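# Seat the upright loose cup onto the empty fixture's plug

## Task

Find the free cup that is standing with its wide opening facing upward, turn it so the wide end faces down, and lower it over the uncovered plug of the fixture that holds no cup until it sits fully down. The cups already seated on the other fixtures must still be seated at the finish, and the hand must have released the cup.

## Robot and tools

Robot: two arms. left_arm carries a left hand and sits on the +y side; right_arm carries a right hand. Base positions in the scene frame: left_arm (-0.023, +0.228, +0.008) m, right_arm (+0.016, -0.313, +0.046) m, both nearly unrotated. A camera stand is fixed behind the arms. Cameras: cam_high, cam_low, cam_left_wrist, cam_right_wrist, each 896x504. Image left/right does not match arm names.

Scene frame: origin at table height, midway between the nominal bases; +x out over the table, +z up, +y toward the left arm.

Hand point: a spot about 0.05 m in front of the palm, 0.15 m out from the wrist mount. Its +z runs along straight fingers, +y points out of the palm, +x runs across the palm away from the thumb on the right hand but toward the thumb on the left hand. Straight fingertips lie 0.06 to 0.07 m past the point along +z and 0.06 m behind it along -y. A wrist bracket on the little-finger side can strike objects.

One row = 28 numbers, all in [-1, 1], always for both arms: left dx, dy, dz, rx, ry, rz; left thumb_turn, thumb_bend, index, middle, ring, little, force_limit, speed; then the same 14 for the right arm. The six pose numbers are an offset, not a pose: they are measured from that arm's Hand target as it stood when the action or move began, along the Hand target's own axes (not the scene axes). 1.0 equals 0.6 m of travel or 180 degrees; rx, ry, rz form a single rotation vector. All six zero re-requests the current Hand target. Repeating an offset moves the arm again.

Hand numbers are absolute targets: -1 open/straight, +1 closed. thumb_turn +1 swings the thumb across in front of the palm. force_limit maps -1 to about 0 N and +1 to 10 N (15 N for both thumb motors). speed rises from near zero at -1 to full at +0.48 and stays full above. No value means "unchanged": to leave a hand alone, resend its last executed eight numbers; before any were sent, use hand_measured plus hand_force_limit and hand_speed. With the thumb turned in, the hand closes on things roughly 0.035 to 0.065 m across. For a soft grip close at speed -0.94 or below. To grip harder, raise force_limit and send a target more closed than hand_measured; to loosen, send one more open.

execute_actions: actions is a list of actions; each action is up to 15 rows, one per 1/30 s step; a short list holds its final row for the rest. Every row of one action counts from the same start pose. cameras: list of names, ["all"], or []; images come by default only when actions is empty.

move: target is one row or up to 15 rows, every row an offset from the same starting Hand targets. Paths are straight, end together, take at least 0.5 s and are cut off after 10 s. speed in m/s, 0.002 to 4.3 (default 0.25); rotation limit is twice that in rad/s; may be one value per target. blend in metres rounds corners between listed targets (0 = stop at each). blocking=false returns early while the move continues. Moves do not avoid obstacles or the other arm; steer clear of an arm's own base. Faster moves hit harder and lag or stray more. Result adds a move: line (done, off_target, moving, held, fault) and limits=paced or limits=held.

wait: seconds 0 to 10; arms keep their last command. stop: brakes a running move. zoom_image: camera plus region [x0, y0, x1, y1] in pixels, at most 504 by 504, on the newest image of that camera. show_instructions: shows reference images. finished_scene: optional scene 1; ends everything, irreversible.

Results: end_effector_position (m) and end_effector_quat_wxyz in the scene frame; Hand target (the last commanded pose after clipping, base of the next offsets); joint positions, velocities, torques; motor temperatures. hand_measured, hand_stopped_by (moving, target, force, stalled, fault) and hand_load_n (positive when pushed open) each list six values in motor order. A lost grip shows as load falling near 0. Hand points often rest 1 to 3 cm, sometimes 5 cm, below the command without contact; send the shortfall as a new offset. Commanded rotation is clipped to 40 degrees from the measured orientation each step. Readings can be off by a few cm.

Avoid: dropping the cup or releasing it while moving, anything leaving the table, fast contact with the fixtures or table, knocking seated cups loose, the two arms or hands touching, and heavy finger loads. Loose objects may get nudged at random. Long holds or stretched arms heat motors: a MOTOR HOT line appears at 85 °C and at 100 °C the arm drops and faults for 30 to 60 s.

Each tool is called as a command line: name --argument value for each argument, lists and objects as JSON in quotes; but a table of rows of numbers goes row by row, as --pt "numbers of a row", without its own name.

Reference images:

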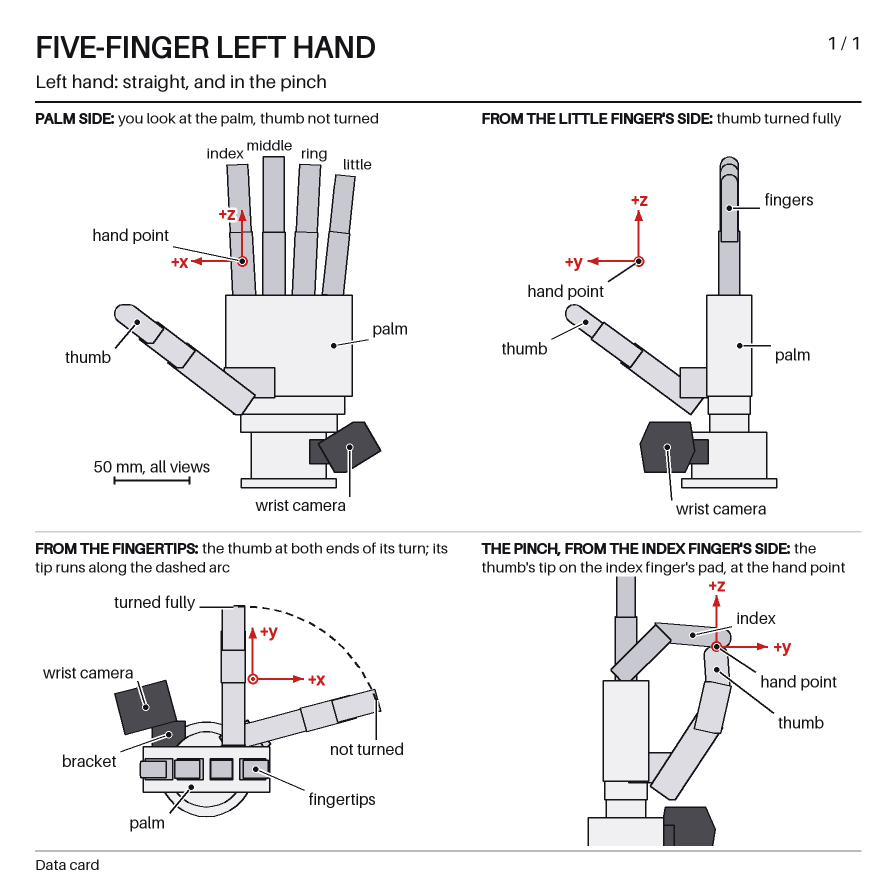

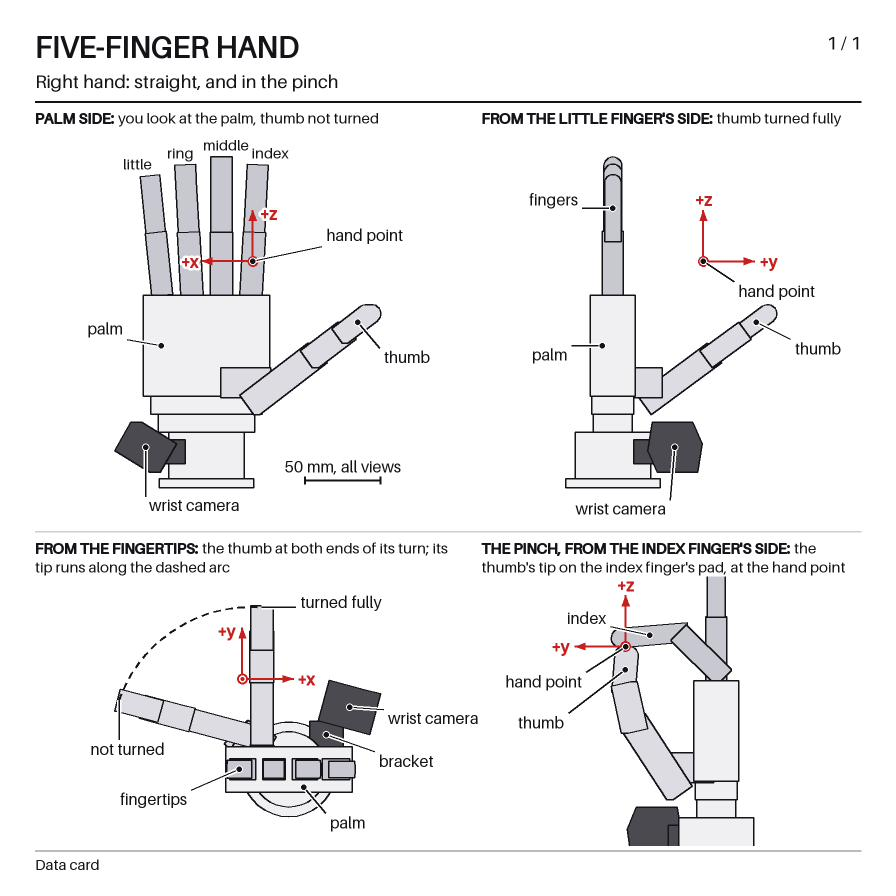

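## Session

execute_actions --actions '[]'

Scene clock: 0.00 s.
left_arm: end_effector_position=(+0.6678, -0.2667, +0.1761) hand_measured=(-1.000, -1.000, -1.000, -1.000, -1.000, -1.000) hand_load_n=(+0.0, +0.0, +0.0, +0.0, +0.0, +0.0) hand_stopped_by=(target, target, target, target, target, target) hand_force_limit=0.00 hand_speed=-0.80 end_effector_quat_wxyz=(+0.014, -0.025, +0.681, -0.732) | right_arm: end_effector_position=(+0.7596, -0.3528, +0.3650) hand_measured=(-1.000, -1.000, -1.000, -1.000, -1.000, -1.000) hand_load_n=(+0.0, +0.0, +0.0, +0.0, +0.0, +0.0) hand_stopped_by=(target, target, target, target, target, target) hand_force_limit=0.00 hand_speed=-0.80 end_effector_quat_wxyz=(-0.028, +0.781, -0.492, +0.383)
Joint positions: left_arm=[-0.403 2.379 2 0.546 1.118 -0.167] | right_arm=[0.043 2.079 2.416 -1.194 0.37 -0.54]
Joint velocities: within noise
Joint torques (N m): no reading
Motor temperatures (°C): left_arm=[37 31 28 30 28 32] | right_arm=[28 31 34 36 29 30]
Heat: left arm: hottest waist 37 °C; right arm: hottest wrist pitch 36 °C.
Hand target: left_arm +0.6715, -0.2682, +0.1781; +0.018, -0.020, +0.679, -0.734 | right_arm +0.7626, -0.3527, +0.3779; -0.036, +0.776, -0.492, +0.394

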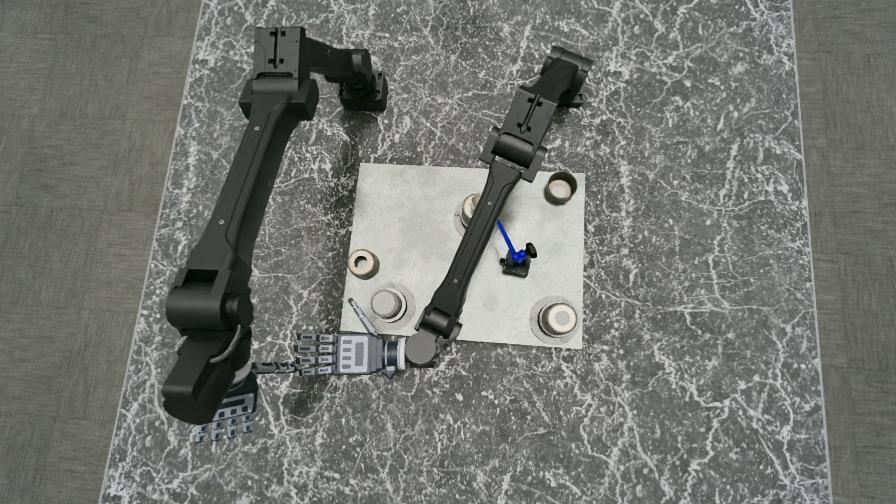

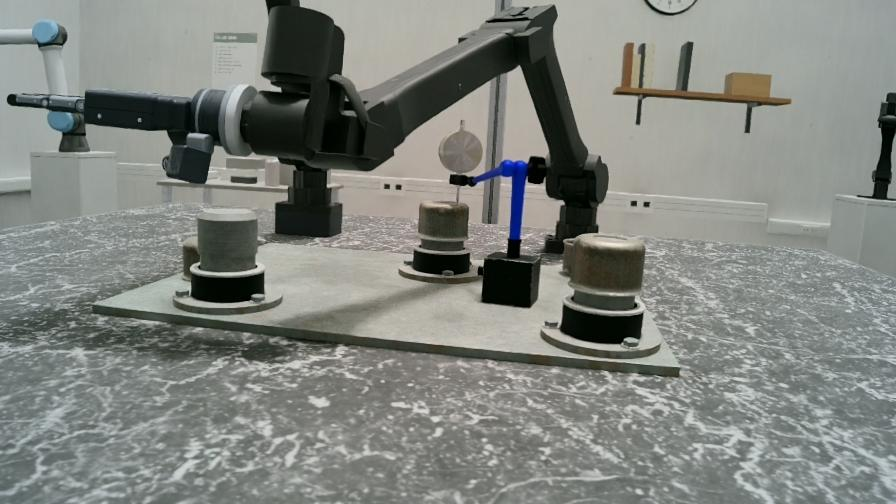

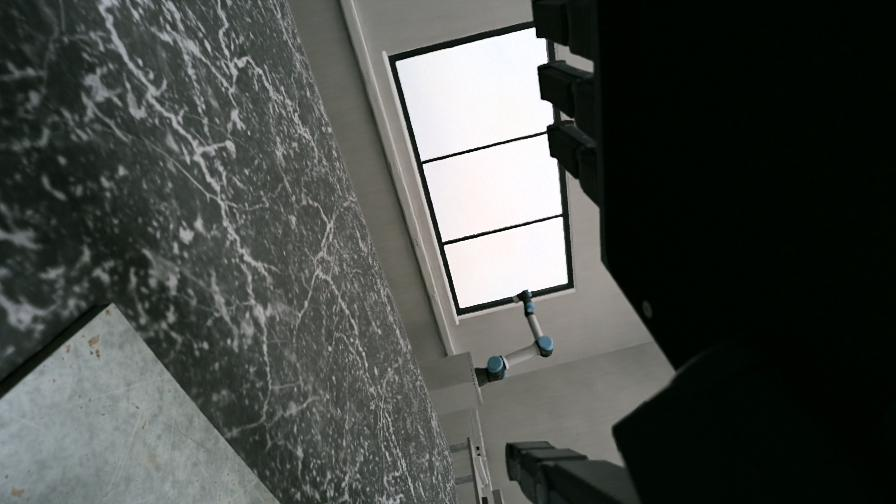

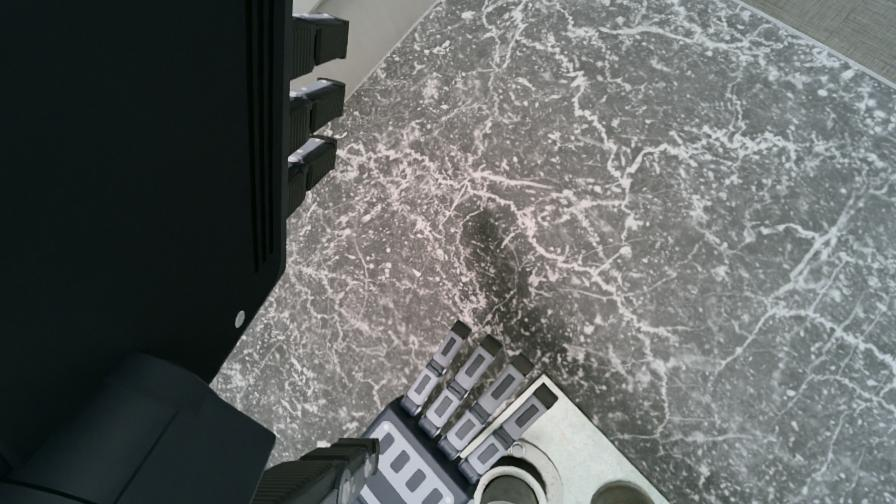

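zoom_image --camera "cam_high" --region '[500, 150, 620, 350]'

zoom_image --camera "cam_high" --region '[330, 200, 450, 340]'

zoom_image --camera "cam_low" --region '[80, 180, 380, 380]'

zoom_image --camera "cam_low" --region '[380, 140, 700, 380]'

Scaled by 2.520 from the camera's 896x504 image, which has a finer 1280x720 frame.

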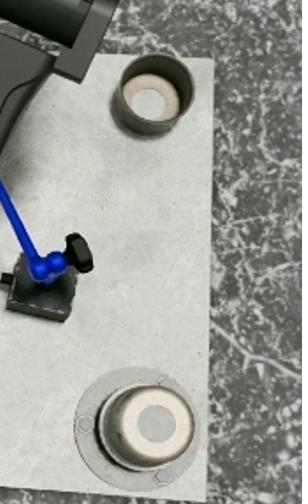

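Scaled by 3.600 from the camera's 896x504 image, which has a finer 1280x720 frame.

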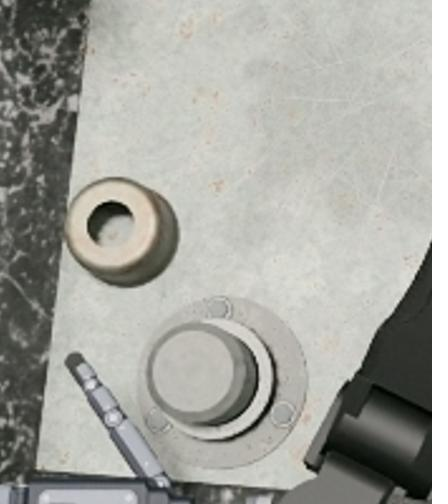

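Scaled by 1.680 from the camera's 896x504 image, which has a finer 1280x720 frame.

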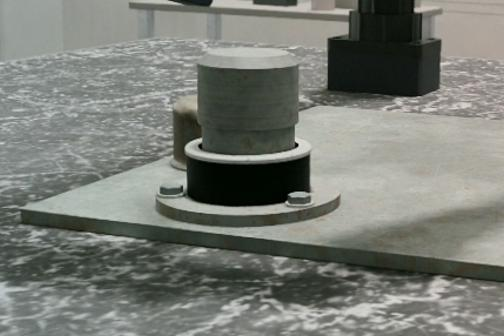

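Scaled by 1.575 from the camera's 896x504 image, which has a finer 1280x720 frame.

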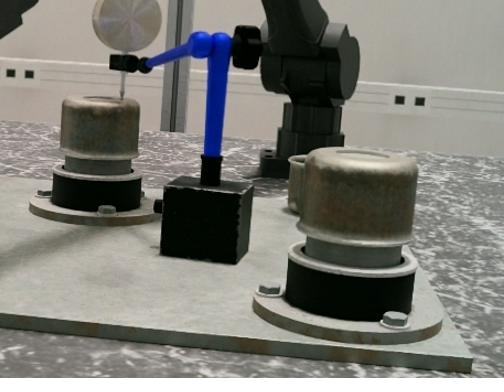

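zoom_image --camera "cam_high" --region '[270, 280, 470, 400]'

zoom_image --camera "cam_high" --region '[320, 30, 620, 200]'

zoom_image --camera "cam_right_wrist" --region '[340, 300, 700, 504]'

Scaled by 2.520 from the camera's 896x504 image, which has a finer 1280x720 frame.

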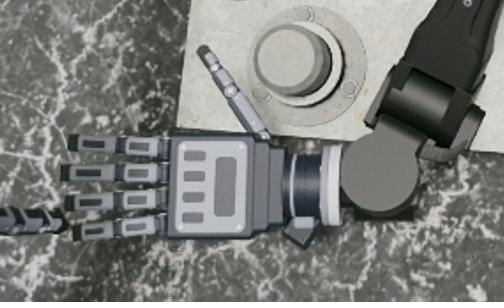

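Scaled by 1.680 from the camera's 896x504 image, which has a finer 1280x720 frame.

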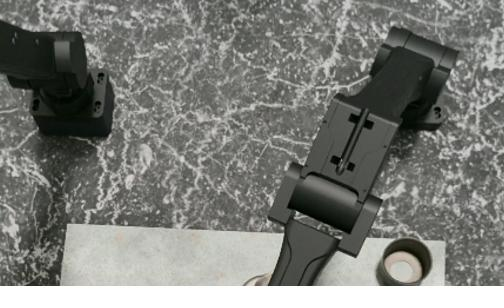

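Scaled by 1.400 from the camera's 896x504 image, which has a finer 1280x720 frame.

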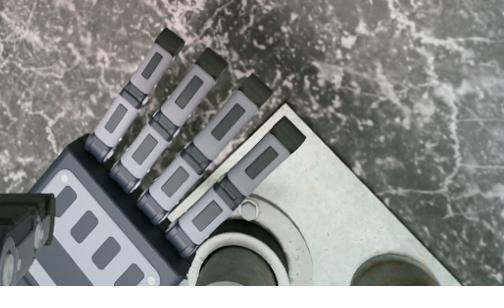

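zoom_image --camera "cam_low" --region '[530, 220, 680, 360]'

zoom_image --camera "cam_high" --region '[530, 160, 600, 220]'

zoom_image --camera "cam_high" --region '[330, 230, 430, 340]'

zoom_image --camera "cam_high" --region '[440, 180, 540, 290]'

zoom_image --camera "cam_low" --region '[160, 190, 300, 330]'

Scaled by 3.360 from the camera's 896x504 image, which has a finer 1280x720 frame.

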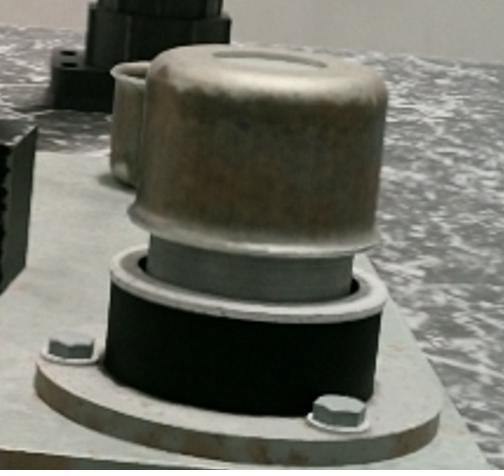

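Scaled by 7.200 from the camera's 896x504 image, which has a finer 1280x720 frame.

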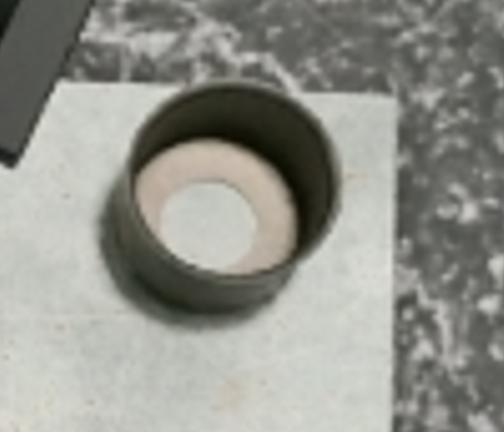

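Scaled by 4.582 from the camera's 896x504 image, which has a finer 1280x720 frame.

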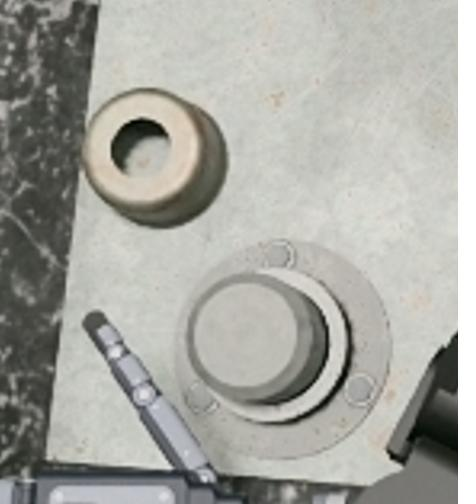

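Scaled by 4.582 from the camera's 896x504 image, which has a finer 1280x720 frame.

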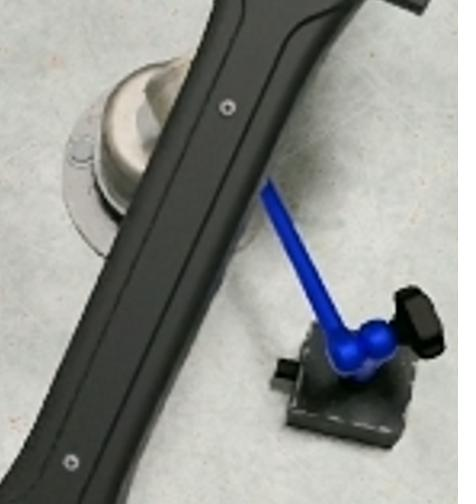

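Scaled by 3.600 from the camera's 896x504 image, which has a finer 1280x720 frame.

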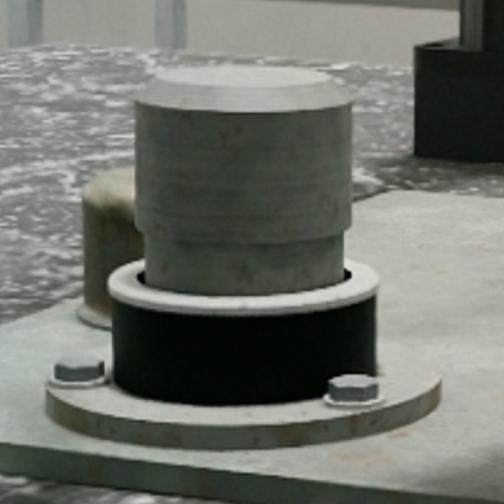

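move --target '[-0.0858, -0.2677, -0.8057, 0.001, -0.1967, 0.0152, -1, -1, -1, -1, -1, -1, 0, -0.8, 0, 0, 0, 0, 0, 0, -1, -1, -1, -1, -1, -1, 0, -0.8]' --speed 0.25 --cameras '["cam_high", "cam_low"]'

Scene clock: 39.10 s.
left_arm: end_effector_position=(+0.6941, +0.2304, +0.2825) hand_measured=(-1.000, -1.000, -1.000, -1.000, -1.000, -1.000) hand_load_n=(+0.0, +0.0, +0.0, +0.0, +0.0, +0.0) hand_stopped_by=(target, target, target, target, target, target) hand_force_limit=0.00 hand_speed=-0.80 end_effector_quat_wxyz=(+0.239, -0.233, +0.641, -0.691) | right_arm: end_effector_position=(+0.7596, -0.3528, +0.3650) hand_measured=(-1.000, -1.000, -1.000, -1.000, -1.000, -1.000) hand_load_n=(+0.0, +0.0, +0.0, +0.0, +0.0, +0.0) hand_stopped_by=(target, target, target, target, target, target) hand_force_limit=0.00 hand_speed=-0.80 end_effector_quat_wxyz=(-0.028, +0.781, -0.492, +0.383)
Joint positions: left_arm=[0.268 1.931 1.519 0.588 1.162 -0.177] | right_arm=[0.043 2.079 2.416 -1.194 0.37 -0.54]
Joint torques (N m): left_arm=[-0.85 -17.73 10.29 0.98 -0.06 -0.25] | right_arm=[-1.32 -15.27 10.45 1.2 0.36 0.05]
Motor temperatures (°C): left_arm=[37 36 35 30 28 32] | right_arm=[28 35 41 36 29 30]
Heat: left arm: hottest waist 37 °C; right arm: hottest elbow 41 °C.
Hand target: left_arm +0.6967, +0.2284, +0.3001; +0.241, -0.226, +0.640, -0.694 | right_arm +0.7626, -0.3527, +0.3779; -0.036, +0.776, -0.492, +0.394
Off the commanded pose: left_arm 0.018 m, 1 deg | right_arm 0.013 m, 2 deg.
move: off_target (left_arm, right_arm)
Images, in order (width x height): cam_high 896x504, cam_low 896x504.

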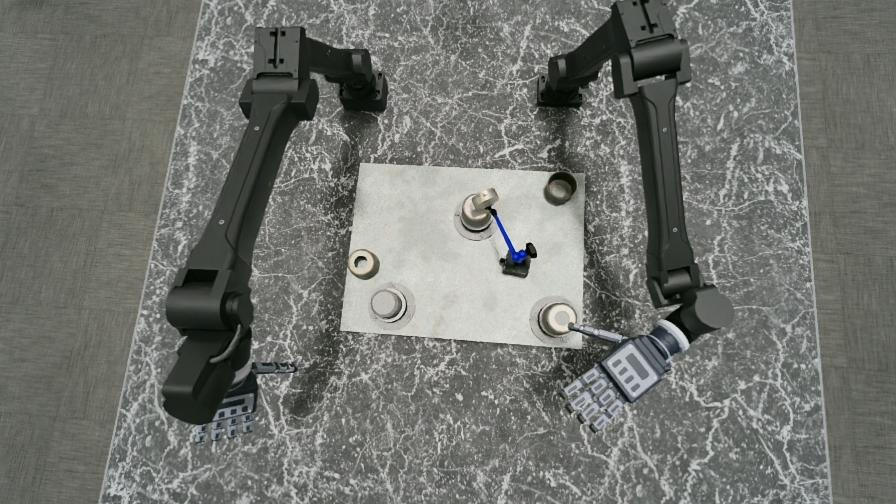

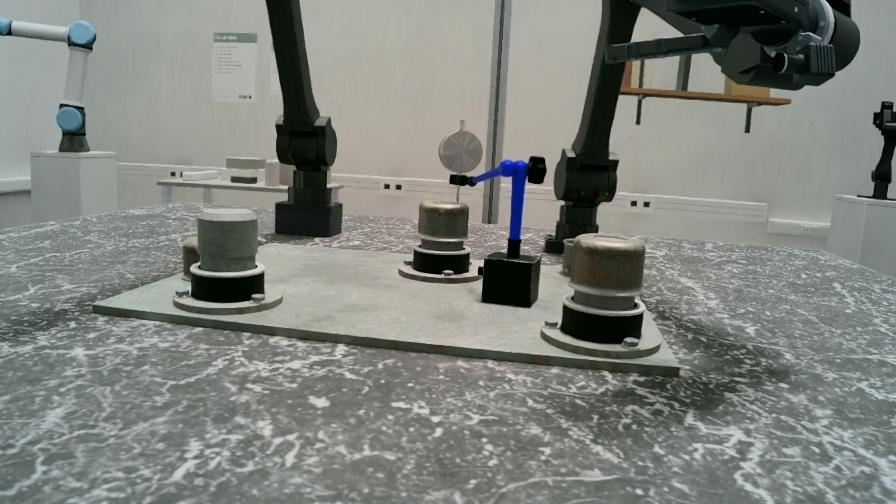

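move --target '[-0.1238, -0.077, -0.9592, 0.0014, -0.277, 0.0218, -1, -1, -1, -1, -1, -1, 0, -0.8, -0.185, 0.2025, -0.3883, 0.2803, 0.0059, -0.1769, 1, -1, -1, -1, -1, -1, 0, -0.2]' --speed 0.3 --cameras '["cam_high", "cam_low"]'

Scene clock: 48.90 s.
left_arm: end_effector_position=(+0.3880, +0.7157, +0.2947) hand_measured=(-1.000, -1.000, -1.000, -1.000, -1.000, -1.000) hand_load_n=(-0.5, +0.0, +0.0, +0.0, +0.0, +0.0) hand_stopped_by=(target, target, target, target, target, target) hand_force_limit=0.00 hand_speed=-0.80 end_effector_quat_wxyz=(+0.512, -0.477, +0.486, -0.524) | right_arm: end_effector_position=(+0.4994, -0.2535, +0.4150) hand_measured=(+1.000, -1.000, -1.000, -1.000, -1.000, -1.000) hand_load_n=(+0.0, +0.0, +0.0, +0.0, +0.0, +0.0) hand_stopped_by=(target, target, target, target, target, target) hand_force_limit=0.00 hand_speed=-0.20 end_effector_quat_wxyz=(-0.247, +0.790, -0.065, +0.557)
Joint positions: left_arm=[1.173 1.741 1.267 0.679 1.198 -0.193] | right_arm=[0.122 0.948 0.986 -0.304 -0.203 -1.127]
Joint torques (N m): left_arm=[-1.08 -12.75 11.28 1.13 -0.3 -0.24] | right_arm=[-0.79 -2.32 9.31 2.09 -0.05 -0.1]
Heat: left arm: hottest shoulder 39 °C; right arm: hottest elbow 41 °C.
Hand target: left_arm +0.3945, +0.7257, +0.3007; +0.511, -0.476, +0.485, -0.527 | right_arm +0.4999, -0.2500, +0.4200; -0.249, +0.785, -0.055, +0.565
Off the commanded pose: left_arm 0.013 m, 0 deg | right_arm 0.006 m, 2 deg.
move: off_target (left_arm)
Images, in order (width x height): cam_high 896x504, cam_low 896x504.

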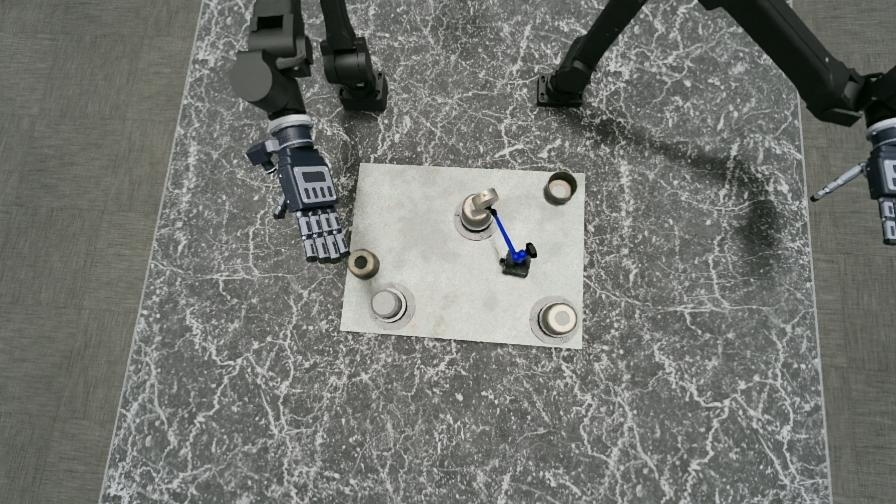

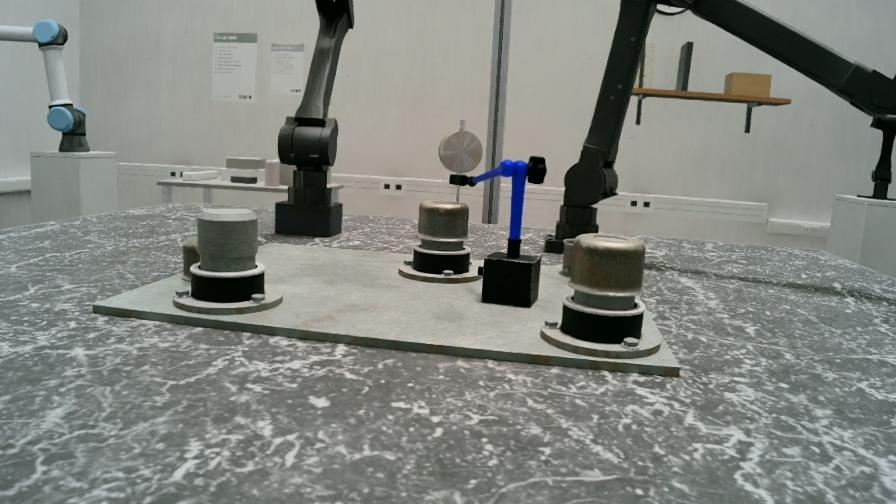

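move --pt "0 0 0 0 0 0 -1 -1 -1 -1 -1 -1 0 -0.8 -0.2923 -0.3107 -0.1848 0.14 0.003 -0.0883 1 -1 -1 -1 -1 -1 0 -0.2" --pt "0 0 0 0 0 0 -1 -1 -1 -1 -1 -1 0 -0.8 -0.7595 -0.6273 -0.0083 0.2795 0.0059 -0.1765 1 -1 -1 -1 -1 -1 0 -0.2" --speed 0.25 --blend 0.05 --cameras '["cam_high", "cam_low", "cam_right_wrist"]'

Scene clock: 55.47 s.
left_arm: end_effector_position=(+0.3880, +0.7157, +0.2947) hand_measured=(-1.000, -1.000, -1.000, -1.000, -1.000, -1.000) hand_load_n=(+0.0, +0.0, +0.0, +0.0, +0.0, +0.0) hand_stopped_by=(target, target, target, target, target, target) hand_force_limit=0.00 hand_speed=-0.80 end_effector_quat_wxyz=(+0.512, -0.477, +0.486, -0.524) | right_arm: end_effector_position=(+0.2578, +0.2274, +0.1847) hand_measured=(+1.000, -1.000, -1.000, -1.000, -1.000, -1.000) hand_load_n=(+0.5, +0.0, +0.0, +0.0, +0.5, +0.0) hand_stopped_by=(target, target, target, target, target, target) hand_force_limit=0.00 hand_speed=-0.20 end_effector_quat_wxyz=(-0.386, +0.602, +0.399, +0.574)
Joint positions: left_arm=[1.173 1.741 1.267 0.679 1.198 -0.193] | right_arm=[1.284 1.652 0.653 0.955 0.109 -1.559]
Joint torques (N m): left_arm=[-0.91 -13.1 11.06 1.14 -0.31 -0.25] | right_arm=[-1.2 -6.53 9.13 2.13 0 -0.11]
Heat: left arm: hottest shoulder 39 °C; right arm: hottest elbow 41 °C.
Hand target: left_arm +0.3945, +0.7257, +0.3007; +0.511, -0.476, +0.485, -0.527 | right_arm +0.2599, +0.2433, +0.1998; -0.395, +0.587, +0.395, +0.586
Off the commanded pose: left_arm 0.013 m, 0 deg | right_arm 0.022 m, 2 deg.
move: off_target (left_arm, right_arm)
Images, in order (width x height): cam_high 896x504, cam_low 896x504, cam_right_wrist 896x504.

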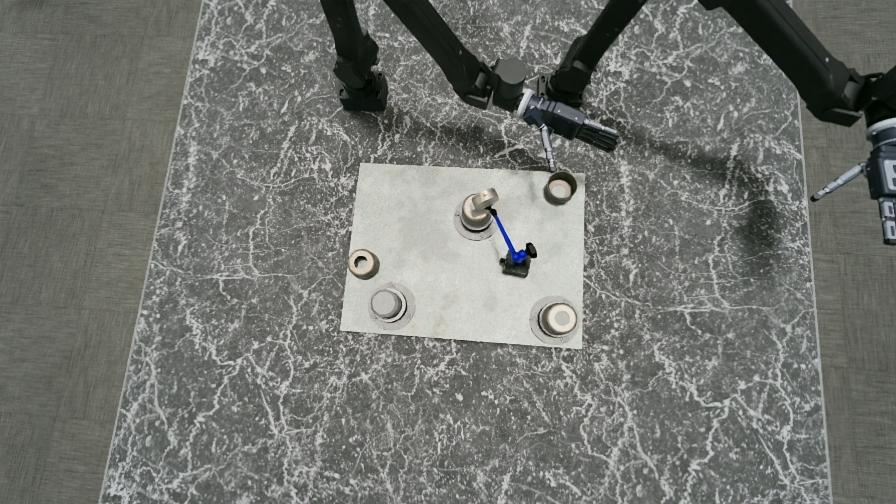

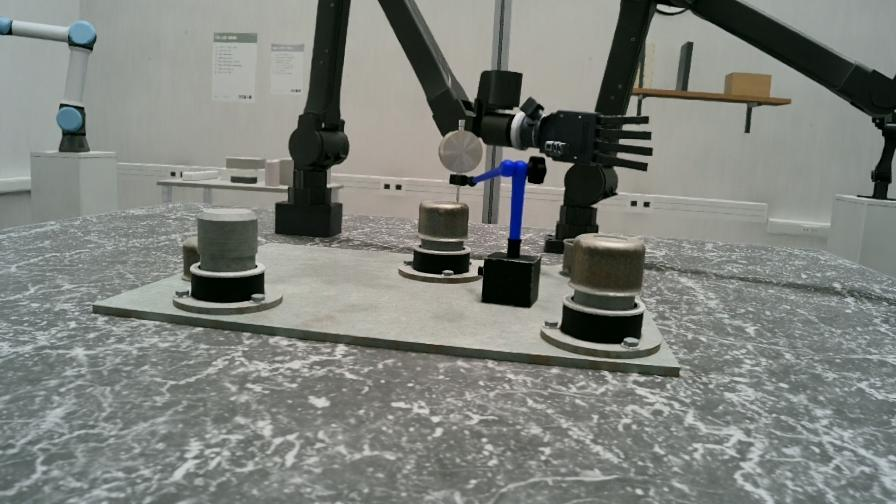

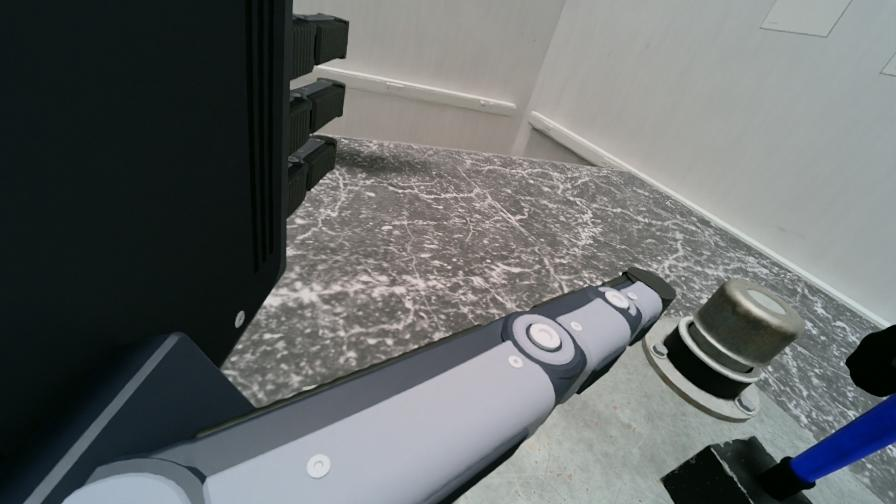

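zoom_image --camera "cam_high" --region '[480, 60, 640, 220]'

Scaled by 3.150 from the camera's 896x504 image, which has a finer 1280x720 frame.

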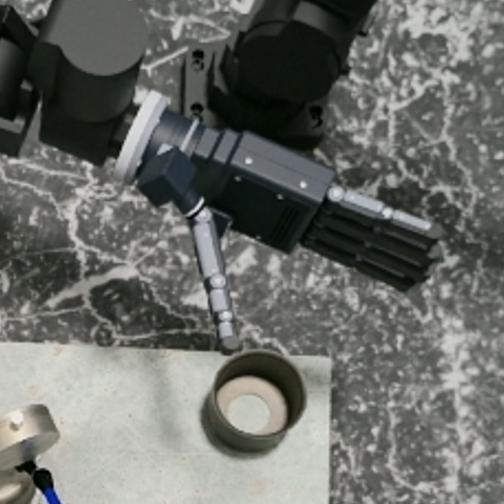

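move --target '[0, 0, 0, 0, 0, 0, -1, -1, -1, -1, -1, -1, 0, -0.8, -0.1583, 0.0155, 0.0062, 0, 0, 0, 1, -1, -1, -1, -1, -1, 0, -0.2]' --speed 0.15 --cameras '["cam_high", "cam_low", "cam_right_wrist"]'

zoom_image --camera "cam_high" --region '[480, 90, 640, 230]'

zoom_image --camera "cam_low" --region '[500, 140, 700, 300]'

Scene clock: 62.23 s.
left_arm: end_effector_position=(+0.3880, +0.7157, +0.2947) hand_measured=(-1.000, -1.000, -1.000, -1.000, -1.000, -1.000) hand_load_n=(-0.5, +0.0, +0.0, +0.0, +0.0, +0.0) hand_stopped_by=(target, target, target, target, target, target) hand_force_limit=0.00 hand_speed=-0.80 end_effector_quat_wxyz=(+0.512, -0.477, +0.486, -0.524) | right_arm: end_effector_position=(+0.2620, +0.2346, +0.0956) hand_measured=(+1.000, -1.000, -1.000, -1.000, -1.000, -1.000) hand_load_n=(+0.0, +0.0, +0.0, +0.0, +0.0, +0.0) hand_stopped_by=(target, target, target, target, target, target) hand_force_limit=0.00 hand_speed=-0.20 end_effector_quat_wxyz=(-0.392, +0.597, +0.401, +0.573)
Joint positions: left_arm=[1.173 1.741 1.267 0.679 1.198 -0.193] | right_arm=[1.273 1.952 0.668 1.249 0.086 -1.56]
Joint torques (N m): left_arm=[-1.08 -13.16 11.12 1.18 -0.27 -0.26] | right_arm=[-2.02 -7.94 6.15 2.07 0.01 -0.11]
Heat: left arm: hottest shoulder 39 °C; right arm: hottest elbow 41 °C.
Hand target: left_arm +0.3945, +0.7257, +0.3007; +0.511, -0.476, +0.485, -0.527 | right_arm +0.2701, +0.2432, +0.1048; -0.395, +0.587, +0.395, +0.586
Off the commanded pose: left_arm 0.013 m, 0 deg | right_arm 0.015 m, 2 deg.
move: off_target (left_arm, right_arm)
Images, in order (width x height): cam_high 896x504, cam_low 896x504, cam_right_wrist 896x504.

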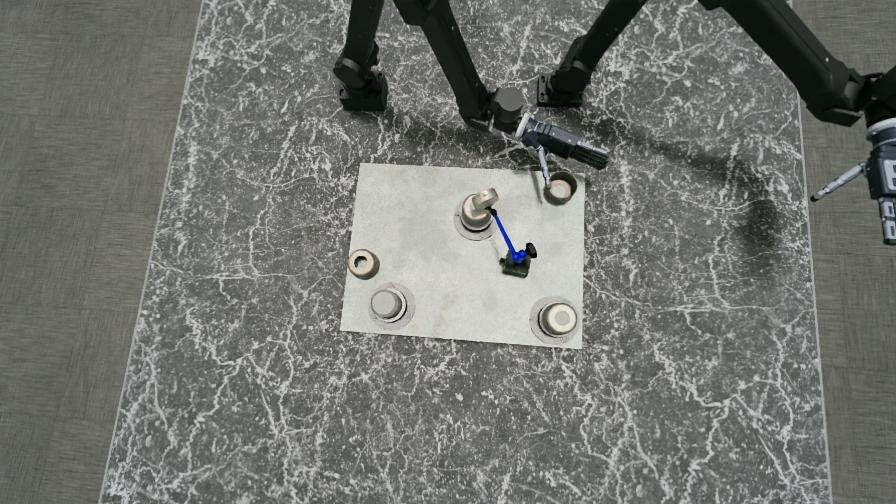

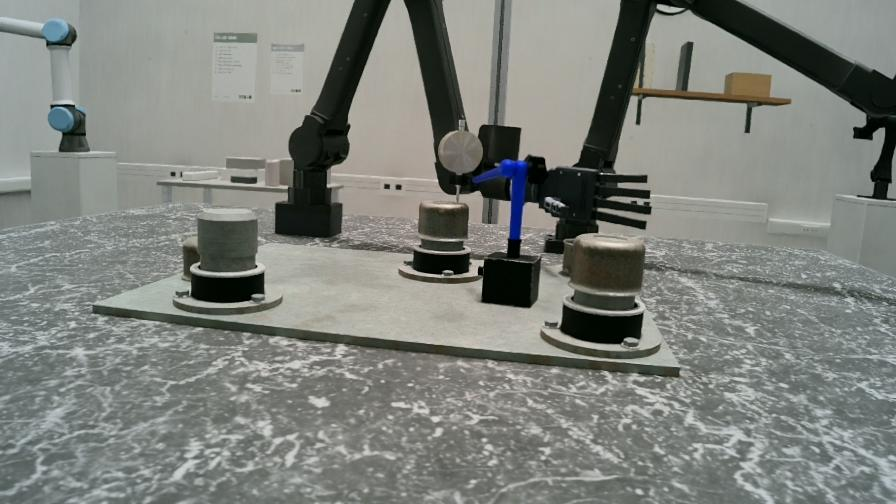

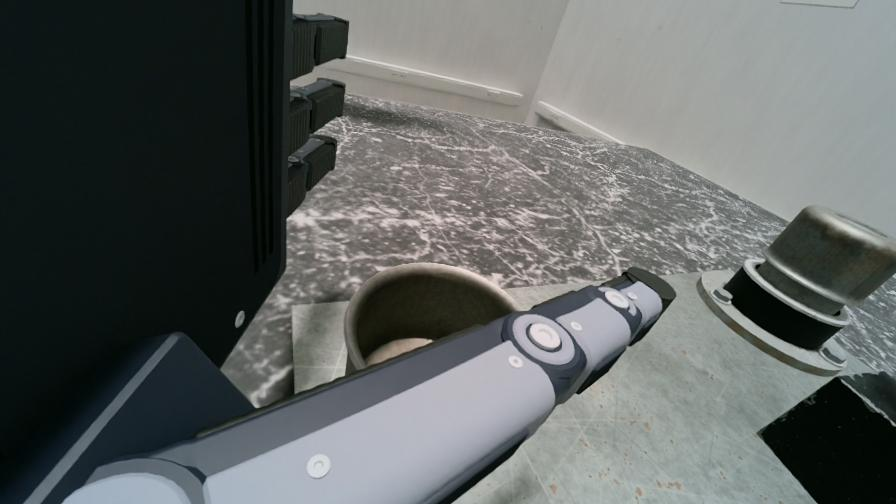

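Scaled by 3.150 from the camera's 896x504 image, which has a finer 1280x720 frame.

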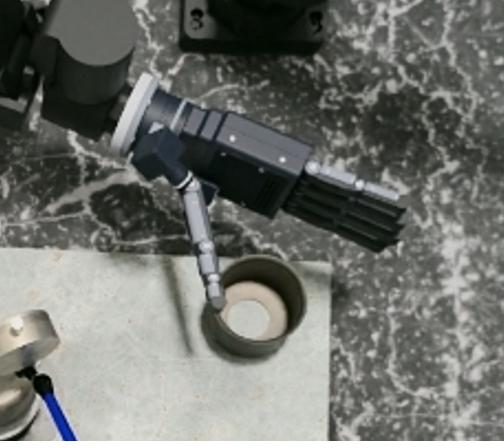

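Scaled by 2.520 from the camera's 896x504 image, which has a finer 1280x720 frame.

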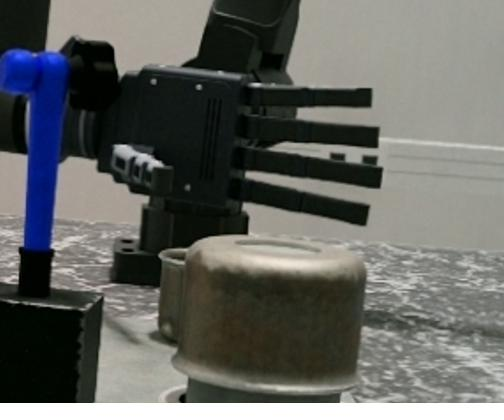

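move --target '[0, 0, 0, 0, 0, 0, -1, -1, -1, -1, -1, -1, 0, -0.8, -0.08, 0.0167, 0.0, 0, 0, 0, 1, -1, -1, -1, -1, -1, 0, -0.2]' --speed 0.1 --cameras '["cam_high", "cam_low", "cam_right_wrist"]'

zoom_image --camera "cam_high" --region '[500, 110, 620, 220]'

zoom_image --camera "cam_low" --region '[520, 160, 680, 290]'

Scene clock: 65.10 s.
left_arm: end_effector_position=(+0.3880, +0.7157, +0.2947) hand_measured=(-1.000, -1.000, -1.000, -1.000, -1.000, -1.000) hand_load_n=(+0.0, +0.0, -0.5, +0.0, +0.0, +0.0) hand_stopped_by=(target, target, target, target, target, target) hand_force_limit=0.00 hand_speed=-0.80 end_effector_quat_wxyz=(+0.512, -0.477, +0.486, -0.524) | right_arm: end_effector_position=(+0.2725, +0.2333, +0.0516) hand_measured=(+1.000, -1.000, -1.000, -1.000, -1.000, -1.000) hand_load_n=(+0.5, +0.0, +0.0, +0.0, +0.0, +0.0) hand_stopped_by=(target, target, target, target, target, target) hand_force_limit=0.00 hand_speed=-0.20 end_effector_quat_wxyz=(-0.393, +0.596, +0.399, +0.576)
Joint positions: left_arm=[1.173 1.741 1.267 0.679 1.198 -0.193] | right_arm=[1.248 2.107 0.699 1.38 0.062 -1.56]
Joint torques (N m): left_arm=[-1.08 -13.22 11.33 1.2 -0.27 -0.25] | right_arm=[-1.9 -8.41 4.79 2.1 0.01 -0.1]
Heat: left arm: hottest shoulder 39 °C; right arm: hottest elbow 41 °C.
Hand target: left_arm +0.3945, +0.7257, +0.3007; +0.511, -0.476, +0.485, -0.527 | right_arm +0.2793, +0.2395, +0.0572; -0.395, +0.587, +0.395, +0.586
Off the commanded pose: left_arm 0.013 m, 0 deg | right_arm 0.011 m, 2 deg.
move: off_target (left_arm, right_arm)
Images, in order (width x height): cam_high 896x504, cam_low 896x504, cam_right_wrist 896x504.

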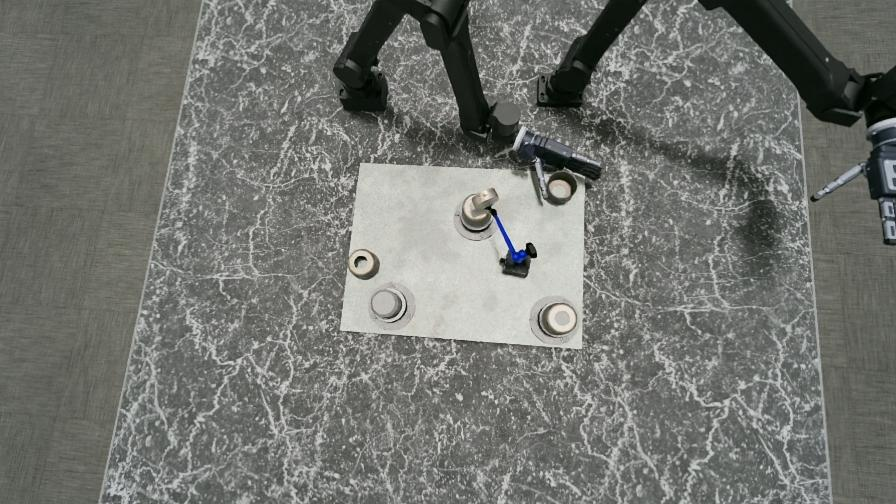

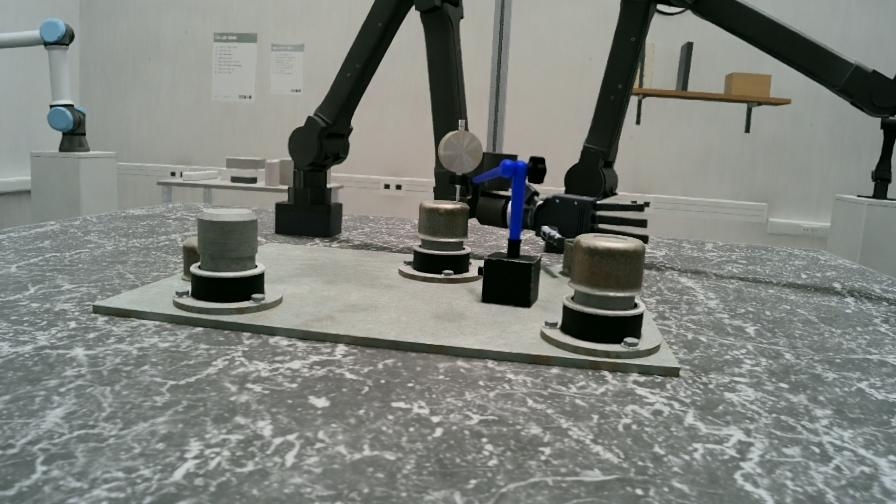

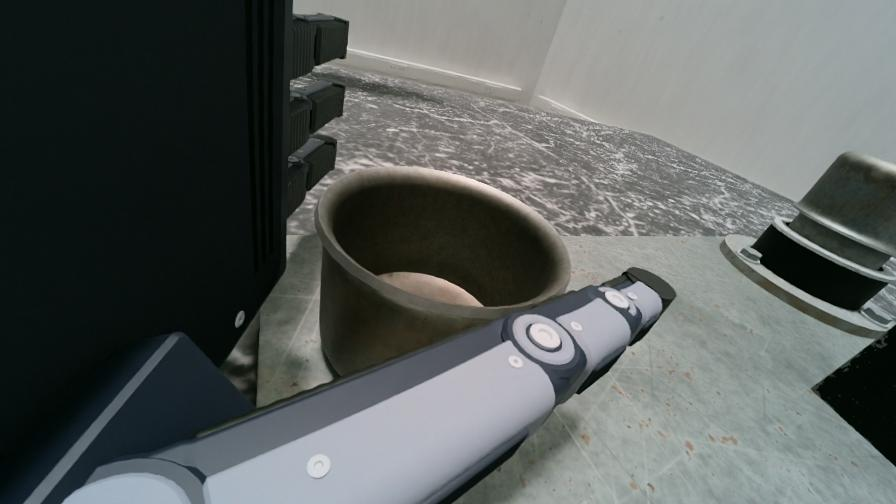

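Scaled by 4.200 from the camera's 896x504 image, which has a finer 1280x720 frame.

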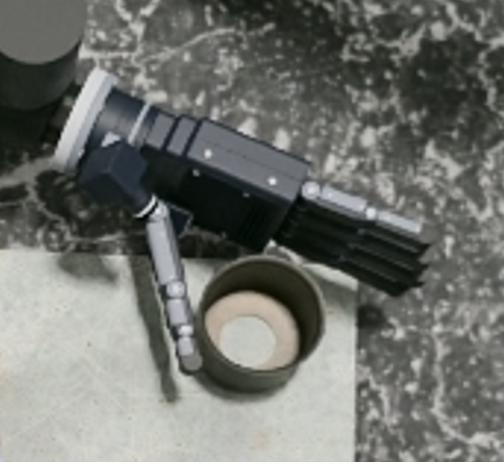

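Scaled by 3.150 from the camera's 896x504 image, which has a finer 1280x720 frame.

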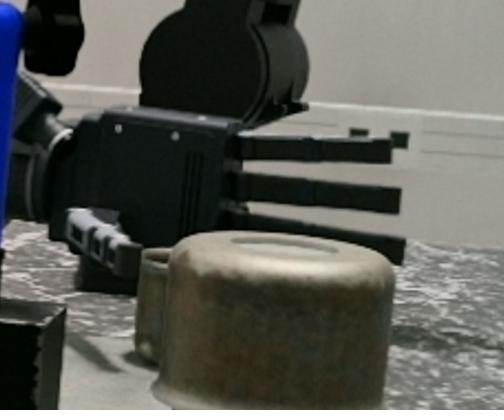

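move --target '[0, 0, 0, 0, 0, 0, -1, -1, -1, -1, -1, -1, 0, -0.8, -0.022, 0.0, 0.0, 0, 0, 0, 1, -1, -1, -1, -1, -1, 0, -0.2]' --speed 0.05 --cameras '["cam_low", "cam_right_wrist"]'

zoom_image --camera "cam_low" --region '[520, 160, 680, 290]'

Scene clock: 67.83 s.
left_arm: end_effector_position=(+0.3880, +0.7157, +0.2947) hand_measured=(-1.000, -1.000, -1.000, -1.000, -1.000, -1.000) hand_load_n=(+0.0, +0.0, +0.0, +0.0, +0.0, +0.0) hand_stopped_by=(target, target, target, target, target, target) hand_force_limit=0.00 hand_speed=-0.80 end_effector_quat_wxyz=(+0.512, -0.477, +0.486, -0.524) | right_arm: end_effector_position=(+0.2726, +0.2341, +0.0404) hand_measured=(+1.000, -1.000, -1.000, -1.000, -1.000, -1.000) hand_load_n=(+0.0, +0.0, +0.0, +0.0, +0.0, +0.0) hand_stopped_by=(target, target, target, target, target, target) hand_force_limit=0.00 hand_speed=-0.20 end_effector_quat_wxyz=(-0.394, +0.595, +0.399, +0.576)
Joint positions: left_arm=[1.173 1.741 1.267 0.679 1.198 -0.193] | right_arm=[1.248 2.147 0.71 1.412 0.062 -1.56]
Joint torques (N m): left_arm=[-0.97 -12.75 11.23 1.11 -0.26 -0.24] | right_arm=[-2.08 -8.23 4.42 2.1 -0.01 -0.1]
Heat: left arm: hottest shoulder 39 °C; right arm: hottest elbow 40 °C.
Hand target: left_arm +0.3945, +0.7257, +0.3007; +0.511, -0.476, +0.485, -0.527 | right_arm +0.2792, +0.2394, +0.0438; -0.395, +0.587, +0.395, +0.586
Off the commanded pose: left_arm 0.013 m, 0 deg | right_arm 0.009 m, 2 deg.
move: off_target (left_arm)
Images, in order (width x height): cam_low 896x504, cam_right_wrist 896x504.

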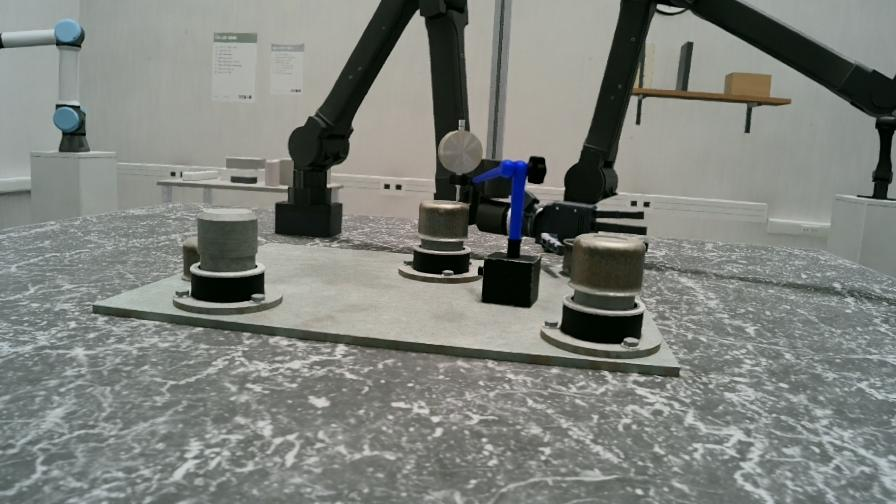

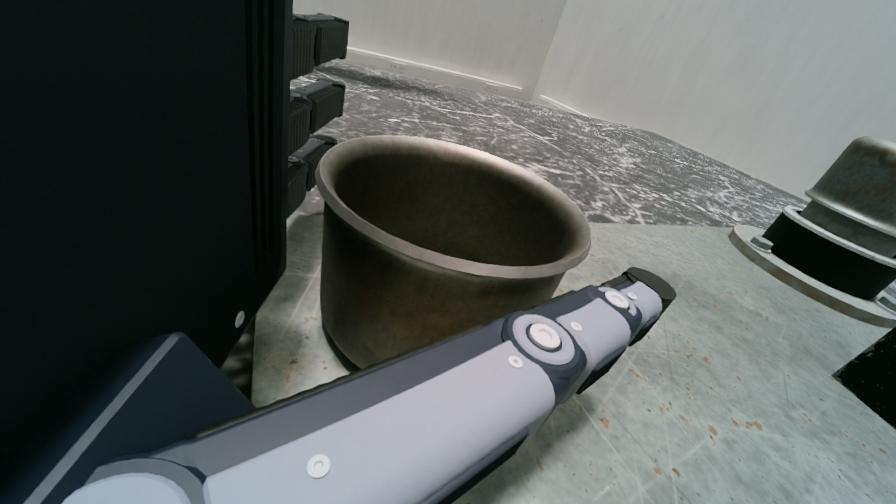

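Scaled by 3.150 from the camera's 896x504 image, which has a finer 1280x720 frame.

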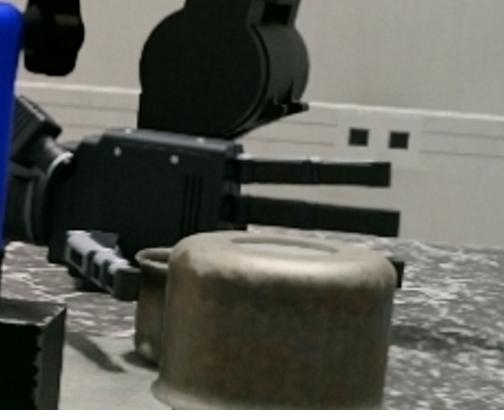

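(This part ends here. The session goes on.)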